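# Index the turntable one hole clockwise using the plunger

## Task

Rotate the turntable forward by exactly one hole, turning clockwise as viewed from above, so that the plunger's pin ends up seated all the way down in the new hole; the fixture must finish upright on the deck with neither gripper touching it.

## Robot and tools

Robot: two six-joint arms, left_arm and right_arm, each ending in a parallel two-finger gripper with its own wrist camera. A camera cable resting on the fixture counts as that arm touching it.

Frames: the scene frame has its origin at table-top height, midway between the nominal arm bases, with +z up and +x pointing out over the table. left_arm sits on the +y side and right_arm on the -y side; these names do not match image left and right. Calibrated bases in the scene frame: left_arm at (+0.025, +0.326, +0.031) m, quat_wxyz (+1.000, 0, 0, +0.003); right_arm at (-0.004, -0.268, +0.031) m, quat_wxyz (+1.000, 0, 0, -0.018). Each base has +z up. An arm's hand position, orientation, velocities and wrist-camera pose are given in that arm's own base frame. Fixed cameras and the table use the scene frame. Printed hand poses may be off by a few centimetres, more at long reach. end_effector_position is the point between the finger pads, roughly 1 cm behind the tips. The fingers point along gripper +z and close along gripper y.

Row layout: every command row is one flat list of 14 numbers covering both arms, even if only one moves. Numbers 1 to 7 are left_arm, 8 to 14 are right_arm. Per arm the order is waist, shoulder, elbow, wrist roll, wrist yaw, wrist pitch, then gripper opening. The six joint values are absolute target angles in radians, matching the Joint positions line. Stated ranges in row order: waist -2.618 to 3.054, shoulder 0.000 to 3.142, elbow 0.000 to 3.142, wrist roll -2.094 to 2.094, wrist yaw -1.571 to 1.571, wrist pitch -1.571 to 1.571. A true joint end may differ by up to 0.059 rad; a target beyond a range end by more than 0.059 rad and farther out than the current angle is refused. Overshooting a real end gets clipped, shown by "joint sent to its limit". Opening is a unitless value from -1 (closed) to +1 (fully open, 0.094 m pad gap); away from the extremes the fingers go to where grip_measured equals the number. A 0 is a real command, so resend the current value to leave a gripper alone.

execute_actions(actions, cameras): actions is a list of actions; each action is a table of up to 15 rows, one row per 1/30 s step, and a short table repeats its last row to fill 15 steps. An empty list just reports state and images. cameras picks images: omit/null/["all"] for all, [] for none; an unknown name voids the call. Per step each joint target is kept within a lead of its measured angle (0.339 rad for waist, shoulder, elbow; 2.2 for the wrist joints), and targets that would shift the gripper over 200 mm are scaled back.

move(target, speed, blend, opening_speed, blocking, cameras): target is one 14-number row or a list of up to 15 rows (absolute joint angles plus openings, same layout), all sharing 10 s. Joints move in sync, so the hand curves. speed in rad/s (0.01 to 12.57, default 0.5) caps the joint with the longest travel; one value or one per target. blend (rad) rounds corners in a list. opening_speed (0.2 or more per second on the -1..+1 scale) ramps the fingers gradually; use a low value to close on fragile things. blocking=false returns after about 0.5 s while the move continues; a new move replaces it. Paths do not avoid obstacles or the other arm. The "move:" line reports done, off_target (resting over 0.035 rad from target), moving, held or fault, plus limits=held if steps were withheld.

wait(seconds 0 to 10): lets time pass holding the last command. stop: brakes a running move. zoom_image(camera, region [x0,y0,x1,y1] pixels, at most 504x504) enlarges part of the latest image of cam_head_left, cam_head_right, cam_left_wrist or cam_right_wrist (each 896x504). read_manual gives licence text only. finished_scene(scene) ends the scene irreversibly; the goal must hold without the robot.

Results: Joint positions and velocities per arm in row order then pad gap (m, m/s); Joint targets are what joints are currently driven to (resend them to hold still); Tool commands show gripper commands; grip_measured may read up to about 2.7 mm wide when empty and narrower than a squeezed part. Joint torques follow Joint positions order, include gravity, carry offsets and noise, and joints 1 to 3 wrap at ±28 N m. "joint command not followed" means the clearance check altered targets. Step readings list joint angles at some steps for execute_actions calls only.

Avoid: dropping or releasing moving parts, slamming, fast impacts, pressing far past contact, any arm-to-arm contact (including one gripper closing on the other's fingers), knocking things off the table, and long stretched holds that heat motors (MOTOR HOT at 75 °C, fold-away fault at 90 °C, arm collapses at 100 °C). To release, command an opening well above grip_measured. Thinking time lets the simulation run.

Each tool is called after "Call:" by a JSON object that holds its "api" and its "payload", one argument or row to a line.

## Session

Call:
{"api": "execute_actions", "payload": {
  "actions": []
}}

Call:
{"api": "zoom_image", "payload": {
  "camera": "cam_head_left",
  "region": [350, 220, 550, 420]
}}

Scene clock: 0.00 s.
left_arm: end_effector_position=(+0.3789, +0.0005, +0.1416) grip_measured=+1.000 end_effector_quat_wxyz=(+0.682, -0.014, +0.730, +0.047) | right_arm: end_effector_position=(+0.3580, -0.0478, +0.1413) grip_measured=+1.000 end_effector_quat_wxyz=(+0.679, +0.114, +0.720, -0.089)
Joint names: [waist, shoulder, elbow, wrist roll, wrist yaw, wrist pitch]
Joint positions: left_arm=[-0.079 1.56 0.222 0.039 -0.166 1.272 0.094] | right_arm=[0.009 1.506 0.165 0.047 0.296 1.275 0.094]
Joint velocities: within noise
Joint torques (N m): no reading
Heat: left arm: 31 °C; right arm: 28 °C.
Joint targets: left_arm=[-0.079 1.557 0.226 0.038 -0.166 1.267] | right_arm=[0.009 1.502 0.170 0.046 0.296 1.270]
Tool commands: left_gripper/opening=+1.0 right_gripper/opening=+1.0

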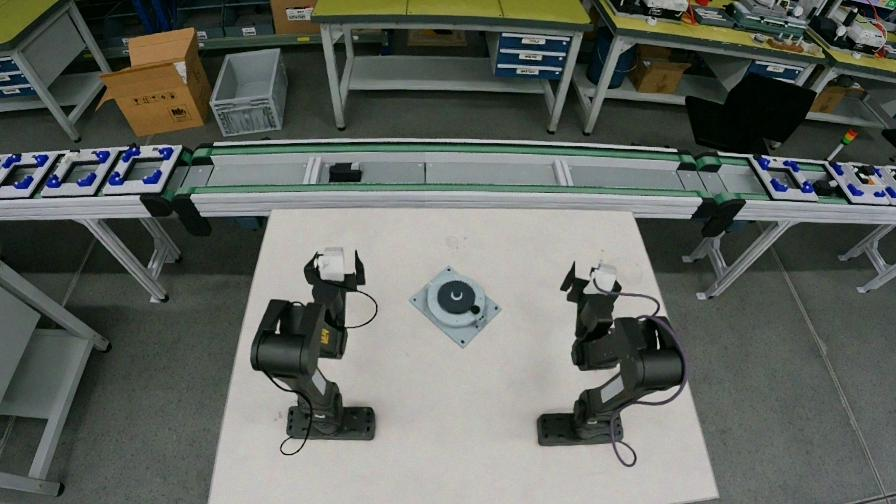

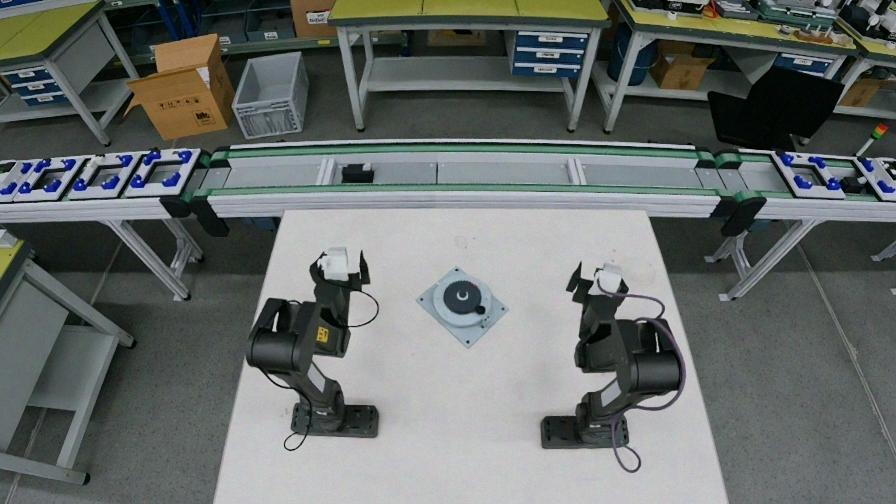

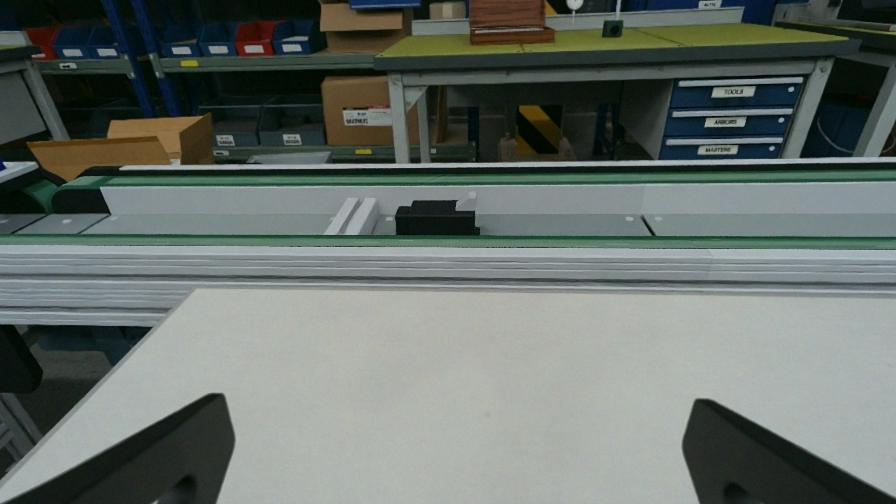

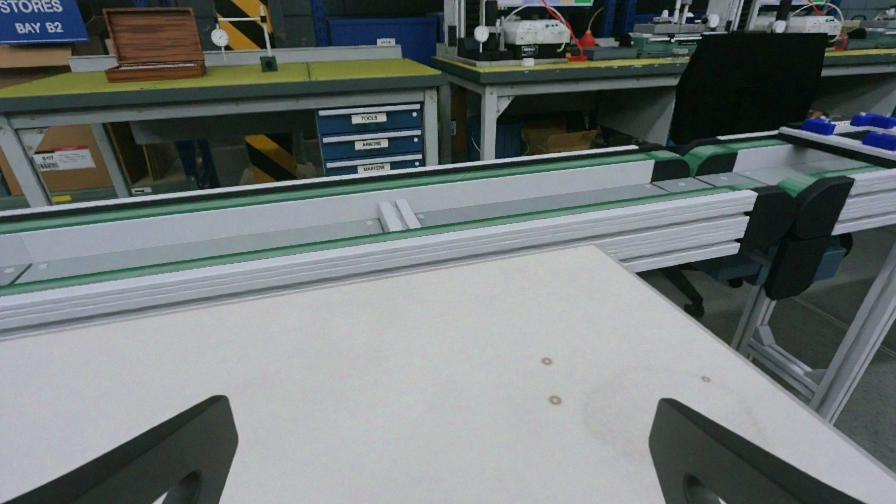

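Scaled by 2.520 from the camera's 896x504 image, which has a finer 1280x720 frame.

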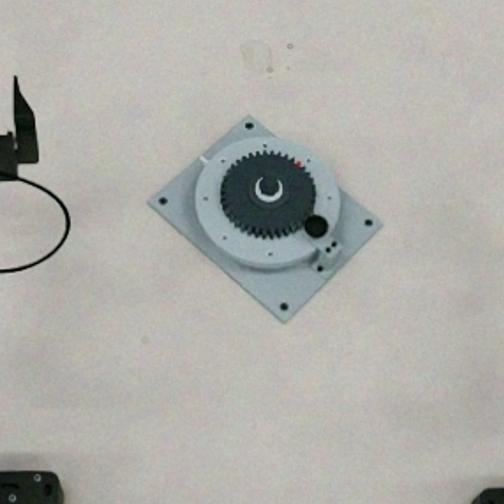

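Call:
{"api": "move", "payload": {
  "target": [
    [-0.4, 1.75, 1.5, -0.6, -0.08, -0.6, 0.2, 0.35, 1.65, 0.11, 0.02, 0.1, 1.35, 0.0],
    [-0.742, 2.30, 2.152, -1.2, 0, -1.432, 0.2, 0.679, 1.79, 0.06, 0, 0, 1.42, 0.0]
  ],
  "speed": 1.0,
  "blend": [0.3, 0],
  "cameras": ["cam_left_wrist", "cam_right_wrist"]
}}

Scene clock: 72.20 s.
left_arm: end_effector_position=(+0.3256, -0.3018, +0.0919) grip_measured=+0.201 end_effector_quat_wxyz=(+0.000, -0.218, +0.976, -0.002) | right_arm: end_effector_position=(+0.2629, +0.2080, +0.0481) grip_measured=+0.002 end_effector_quat_wxyz=(+0.553, -0.260, +0.768, +0.193)
Joint names: [waist, shoulder, elbow, wrist roll, wrist yaw, wrist pitch]
Joint positions: left_arm=[-0.749 2.28 2.125 -1.188 0.001 -1.412 0.056] | right_arm=[0.67 1.775 0.066 0.011 0.007 1.389 0.047]
Joint torques (N m): left_arm=[0.54 -11.23 7.3 -0.11 -0.02 0.21] | right_arm=[0.77 -3.54 2.69 -0.08 -0.08 2.04]
Heat: left arm: 32 °C; right arm: 35 °C.
Joint targets: left_arm=[-0.742 2.300 2.152 -1.200 0.000 -1.432] | right_arm=[0.679 1.790 0.060 0.000 0.000 1.420]
move: done
Images, in order (width x height): cam_left_wrist 896x504, cam_right_wrist 896x504.

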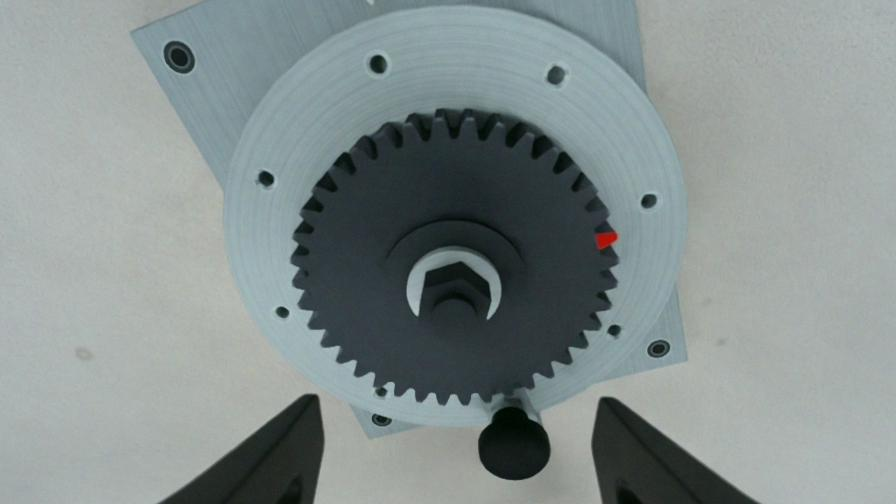

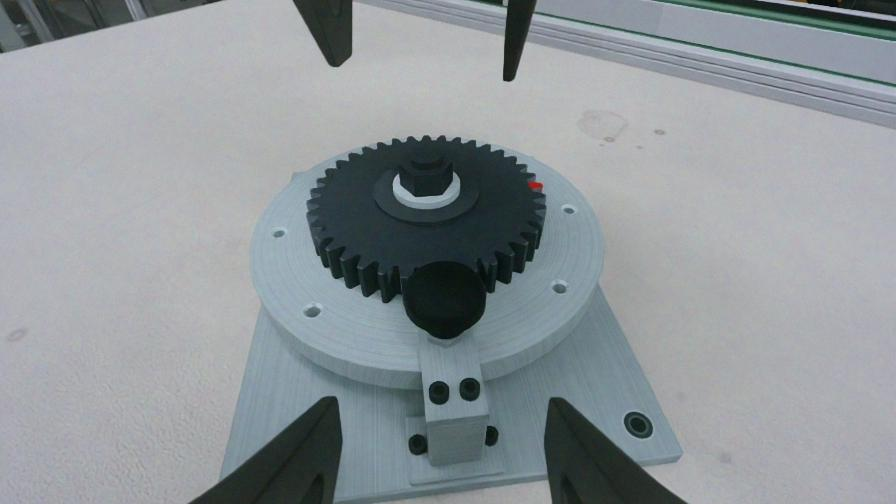

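Call:
{"api": "zoom_image", "payload": {
  "camera": "cam_left_wrist",
  "region": [390, 230, 520, 360]
}}

Scaled by 3.877 from the camera's 896x504 image, which has a finer 1280x720 frame.

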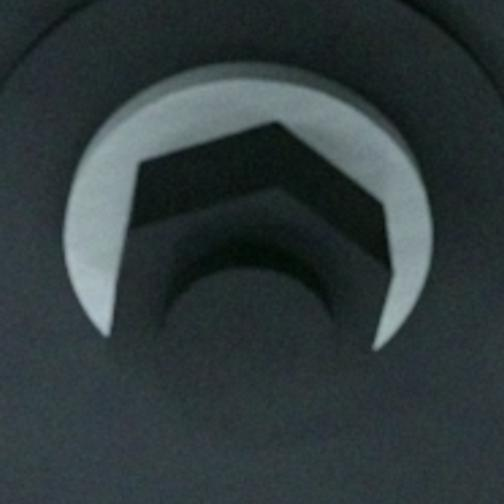

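Call:
{"api": "move", "payload": {
  "target": [
    [-0.742, 2.30, 1.921, -0.976, 0, -1.213, 0.2, 0.679, 2.032, 0.279, 0, 0, 1.49, 0.0],
    [-0.742, 2.30, 1.921, -0.976, 0, -1.213, -0.72, 0.679, 2.032, 0.279, 0, 0, 1.49, -0.85]
  ],
  "speed": [0.25, 0.2],
  "opening_speed": 0.6,
  "cameras": ["cam_left_wrist", "cam_right_wrist"]
}}

Scene clock: 157.83 s.
left_arm: end_effector_position=(+0.3253, -0.3019, +0.0442) grip_measured=-0.625 end_effector_quat_wxyz=(+0.000, -0.118, +0.993, -0.003) | right_arm: end_effector_position=(+0.3043, +0.2411, +0.0342) grip_measured=-0.484 end_effector_quat_wxyz=(+0.564, -0.258, +0.759, +0.197)
Joint names: [waist, shoulder, elbow, wrist roll, wrist yaw, wrist pitch]
Joint positions: left_arm=[-0.749 2.28 1.936 -0.986 0.003 -1.222 0.018] | right_arm=[0.67 2.013 0.27 0.01 0.006 1.452 0.024]
Joint torques (N m): left_arm=[0.55 -11.25 4.12 0.11 -0.04 0.52] | right_arm=[0.77 -5.12 4 -0.09 -0.07 2.11]
Heat: left arm: 35 °C; right arm: 39 °C.
Joint targets: left_arm=[-0.742 2.300 1.921 -0.976 0.000 -1.213] | right_arm=[0.679 2.032 0.279 0.000 0.000 1.490]
move: off_target (right_arm); target 2's new numbers were sent with right_arm's wrist pitch 0.038 rad from that target; right_arm: the wrist pitch is farthest, 0.038 rad from its target
Images, in order (width x height): cam_left_wrist 896x504, cam_right_wrist 896x504.

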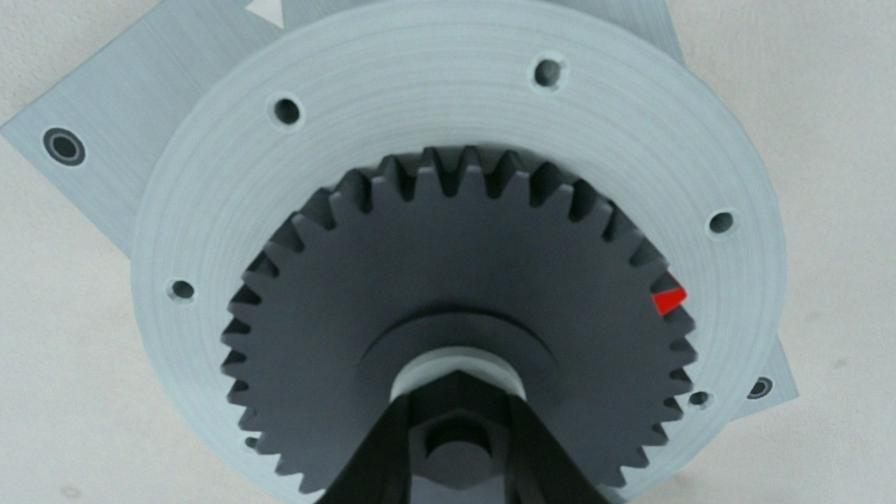

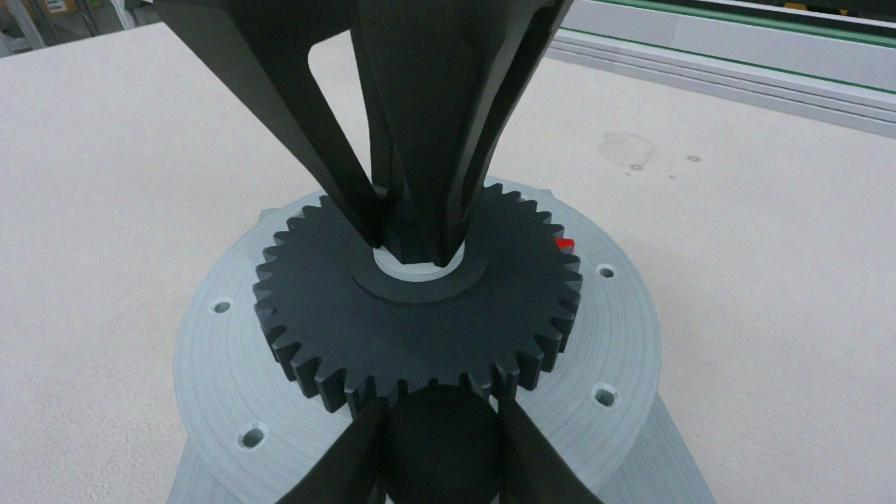

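Call:
{"api": "move", "payload": {
  "target": [
    [-0.742, 2.30, 1.921, -0.976, 0, -1.213, -0.8, 0.679, 1.80, 0.277, 0, 0, 1.55, -0.9],
    [-0.742, 2.30, 1.921, -0.976, 0, -1.213, -0.8, 0.679, 1.79, 0.277, 0, 0, 1.55, -0.9],
    [-0.742, 2.30, 1.921, -0.186, 0, -1.213, -0.8, 0.679, 1.79, 0.277, 0, 0, 1.55, -0.9],
    [-0.742, 2.30, 1.921, -0.186, 0, -1.213, -0.8, 0.679, 2.03, 0.277, 0, 0, 1.47, -0.9],
    [-0.742, 2.30, 1.921, -0.186, 0, -1.213, -0.8, 0.679, 2.03, 0.277, 0, 0, 1.47, 0.0]
  ],
  "speed": [0.2, 0.02, 0.45, 0.25, 0.2],
  "opening_speed": 1.0,
  "cameras": ["cam_left_wrist", "cam_right_wrist"]
}}

Scene clock: 180.10 s.
left_arm: end_effector_position=(+0.3254, -0.3011, +0.0442) grip_measured=-0.625 end_effector_quat_wxyz=(+0.001, +0.271, +0.963, +0.000) | right_arm: end_effector_position=(+0.3034, +0.2407, +0.0338) grip_measured=-0.002 end_effector_quat_wxyz=(+0.562, -0.259, +0.760, +0.197)
Joint names: [waist, shoulder, elbow, wrist roll, wrist yaw, wrist pitch]
Joint positions: left_arm=[-0.749 2.28 1.936 -0.201 -0.001 -1.223 0.018] | right_arm=[0.67 2.01 0.267 0.01 0.005 1.449 0.047]
Joint torques (N m): left_arm=[0.57 -11.23 4.07 0.19 0 0.54] | right_arm=[0.76 -5.08 4.07 -0.07 -0.06 1.95]
Heat: left arm: 35 °C; right arm: 44 °C.
Joint targets: left_arm=[-0.742 2.300 1.921 -0.186 0.000 -1.213] | right_arm=[0.679 2.030 0.277 0.000 0.000 1.470]
move: done
Images, in order (width x height): cam_left_wrist 896x504, cam_right_wrist 896x504.

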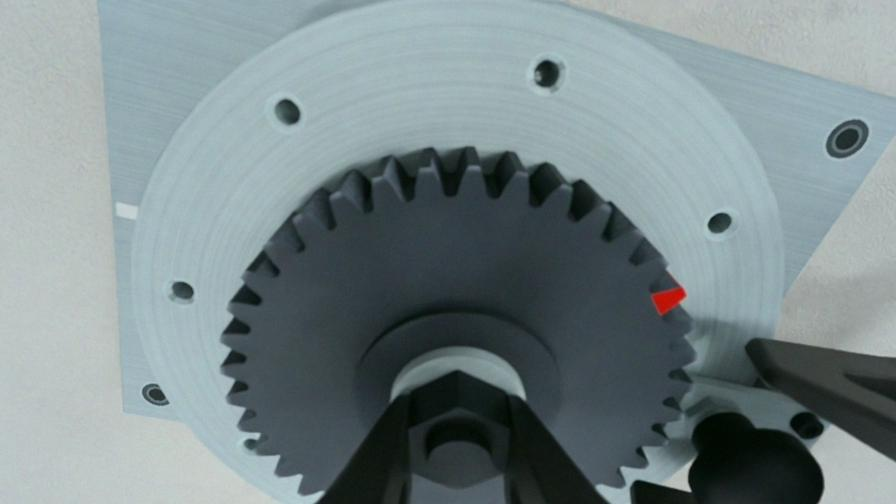

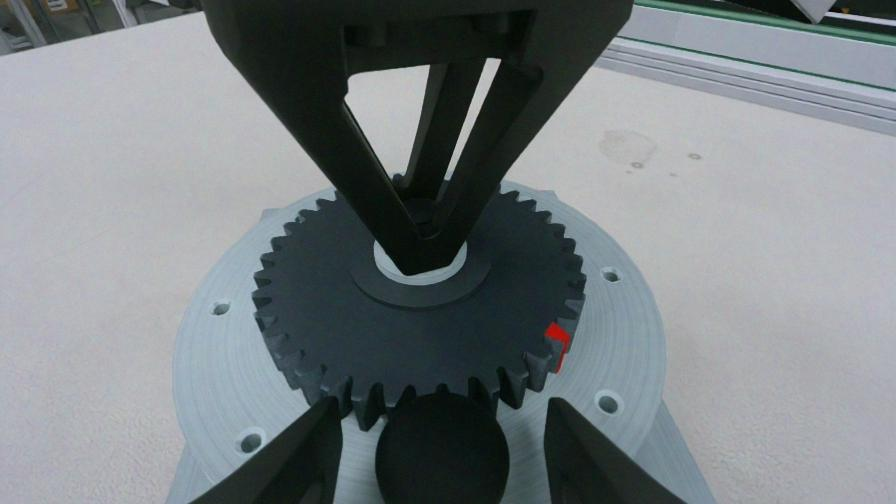

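Call:
{"api": "move", "payload": {
  "target": [-0.742, 2.30, 1.921, -0.186, 0, -1.213, -0.8, 0.679, 1.79, 0.06, 0, 0, 1.44, 0.0],
  "speed": 0.4,
  "cameras": ["cam_right_wrist"]
}}

Call:
{"api": "zoom_image", "payload": {
  "camera": "cam_right_wrist",
  "region": [350, 220, 550, 420]
}}

Scene clock: 190.43 s.
left_arm: end_effector_position=(+0.3254, -0.3011, +0.0442) grip_measured=-0.625 end_effector_quat_wxyz=(+0.001, +0.271, +0.963, +0.000) | right_arm: end_effector_position=(+0.2633, +0.2090, +0.0485) grip_measured=-0.002 end_effector_quat_wxyz=(+0.558, -0.260, +0.764, +0.195)
Joint names: [waist, shoulder, elbow, wrist roll, wrist yaw, wrist pitch]
Joint positions: left_arm=[-0.749 2.28 1.936 -0.201 -0.001 -1.223 0.018] | right_arm=[0.67 1.81 0.065 0.01 0.005 1.438 0.047]
Joint velocities: left_arm=[within noise] | right_arm=[-0.017 -0.007 -0.046 -0.037 -0.066 0.022 0]
Joint torques (N m): left_arm=[0.53 -11.25 4.1 0.18 0 0.53] | right_arm=[0.72 -6.27 2.62 -0.07 -0.06 1.8]
Heat: left arm: 35 °C; right arm: 42 °C.
Joint targets: left_arm=[-0.742 2.300 1.921 -0.186 0.000 -1.213] | right_arm=[0.679 1.790 0.060 0.000 0.000 1.440]
move: done
Images, in order (width x height): cam_right_wrist 896x504.

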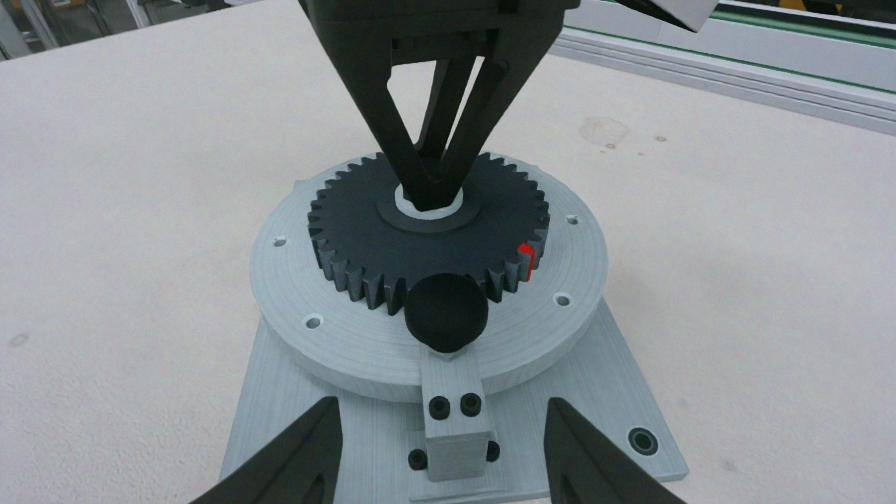

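Scaled by 2.520 from the camera's 896x504 image, which has a finer 1280x720 frame.

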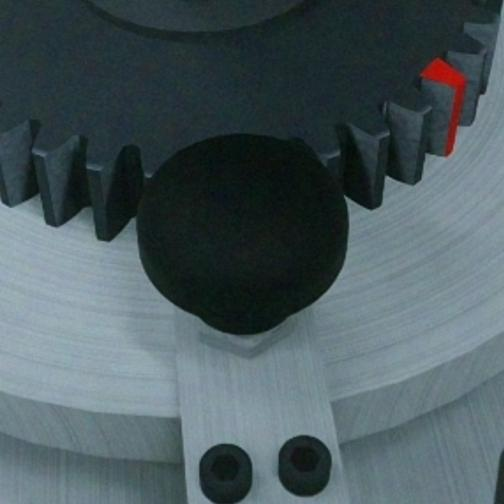

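Call:
{"api": "move", "payload": {
  "target": [
    [-0.742, 2.30, 1.921, -0.196, 0, -1.213, -0.8, 0.679, 1.79, 0.06, 0, 0, 1.43, 0.0],
    [-0.742, 2.30, 1.921, -0.196, 0, -1.213, 0.0, 0.679, 1.79, 0.06, 0, 0, 1.43, 0.0],
    [-0.742, 2.30, 2.152, -0.196, 0, -1.43, 0.0, 0.679, 1.79, 0.06, 0, 0, 1.42, 0.0]
  ],
  "speed": [0.2, 0.2, 0.4],
  "opening_speed": 1.0,
  "cameras": ["cam_left_wrist", "cam_right_wrist"]
}}

Call:
{"api": "zoom_image", "payload": {
  "camera": "cam_right_wrist",
  "region": [350, 220, 550, 420]
}}

Scene clock: 222.00 s.
left_arm: end_effector_position=(+0.3261, -0.3019, +0.0927) grip_measured=-0.001 end_effector_quat_wxyz=(+0.002, +0.271, +0.963, -0.001) | right_arm: end_effector_position=(+0.2623, +0.2082, +0.0445) grip_measured=-0.002 end_effector_quat_wxyz=(+0.551, -0.262, +0.768, +0.193)
Joint names: [waist, shoulder, elbow, wrist roll, wrist yaw, wrist pitch]
Joint positions: left_arm=[-0.749 2.28 2.129 -0.201 0 -1.413 0.047] | right_arm=[0.67 1.81 0.065 0.01 0.005 1.421 0.047]
Joint torques (N m): left_arm=[0.55 -11.3 7.01 0.07 0 0.25] | right_arm=[0.76 -6.28 2.62 -0.07 -0.06 1.75]
Heat: left arm: 36 °C; right arm: 39 °C.
Joint targets: left_arm=[-0.742 2.300 2.152 -0.196 0.000 -1.430] | right_arm=[0.679 1.790 0.060 0.000 0.000 1.420]
move: done
Images, in order (width x height): cam_left_wrist 896x504, cam_right_wrist 896x504.

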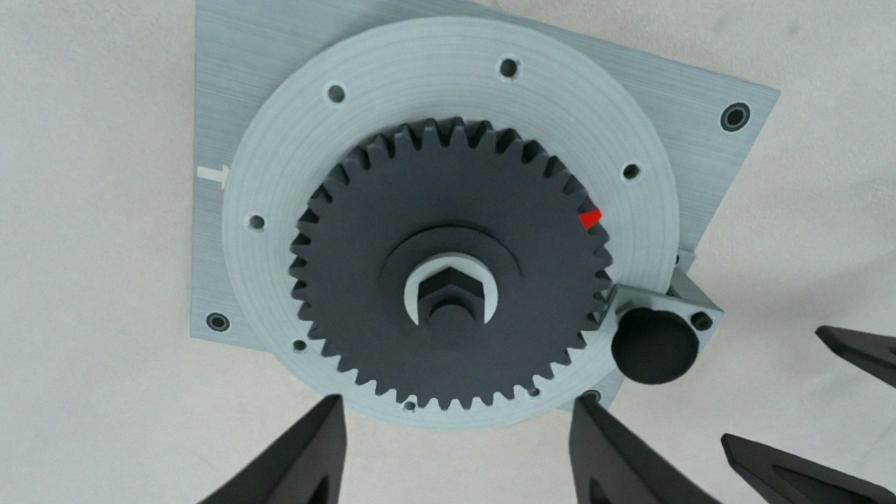

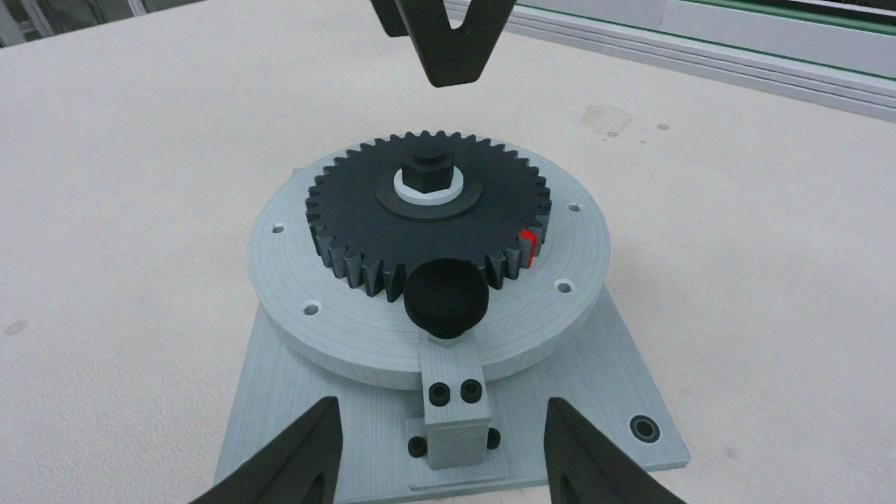

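Scaled by 2.520 from the camera's 896x504 image, which has a finer 1280x720 frame.

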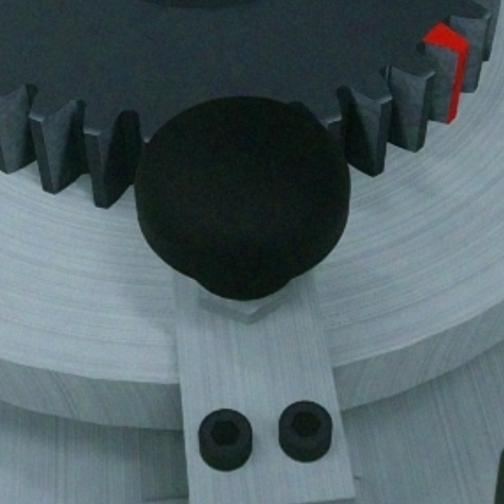

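Call:
{"api": "move", "payload": {
  "target": [
    [-0.742, 2.24, 2.15, -0.196, 0, -1.45, 0.0, 0.66, 1.62, 0.1, 0, 0, 1.17, 0.0],
    [-0.70, 2.0, 2.0, -0.196, 0, -1.45, 0.0, 0.45, 1.55, 0.25, 0, 0, 1.1, 0.0]
  ],
  "speed": 0.6,
  "blend": [0.05, 0],
  "cameras": ["cam_head_left"]
}}

Call:
{"api": "finished_scene", "payload": {
  "scene": 2
}}

Scene clock: 233.67 s.
left_arm: end_effector_position=(+0.3144, -0.2648, +0.1719) grip_measured=-0.001 end_effector_quat_wxyz=(+0.061, +0.248, +0.966, -0.030) | right_arm: end_effector_position=(+0.3395, +0.1677, +0.1046) grip_measured=-0.002 end_effector_quat_wxyz=(+0.609, -0.173, +0.761, +0.144)
Joint names: [waist, shoulder, elbow, wrist roll, wrist yaw, wrist pitch]
Joint positions: left_arm=[-0.703 2.012 2.015 -0.201 0 -1.438 0.047] | right_arm=[0.457 1.57 0.238 0.008 0.002 1.111 0.047]
Joint torques (N m): left_arm=[0.17 -11.97 4.11 0.06 -0.01 0.54] | right_arm=[-0.72 -6.22 6.9 -0.07 -0.03 1.69]
Heat: left arm: 36 °C; right arm: 39 °C.
Joint targets: left_arm=[-0.700 2.000 2.000 -0.196 0.000 -1.450] | right_arm=[0.450 1.550 0.250 0.000 0.000 1.100]
move: done
Images, in order (width x height): cam_head_left 896x504.

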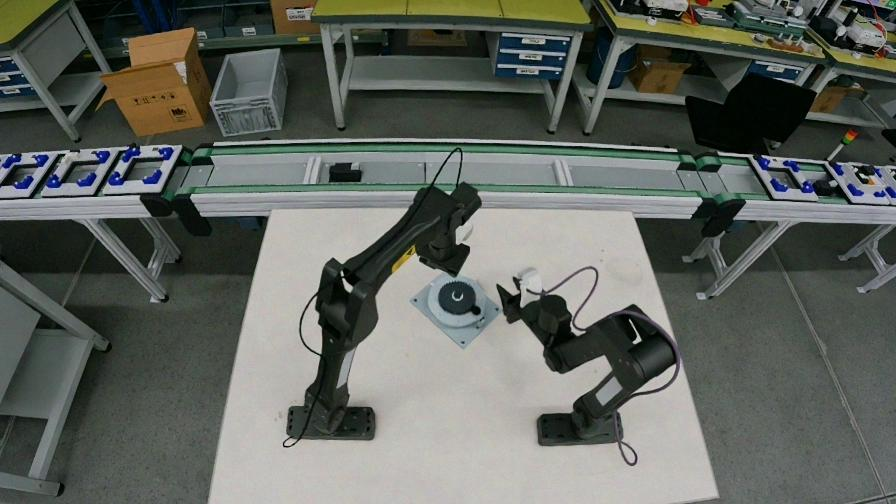

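The scene is finished: the task was done.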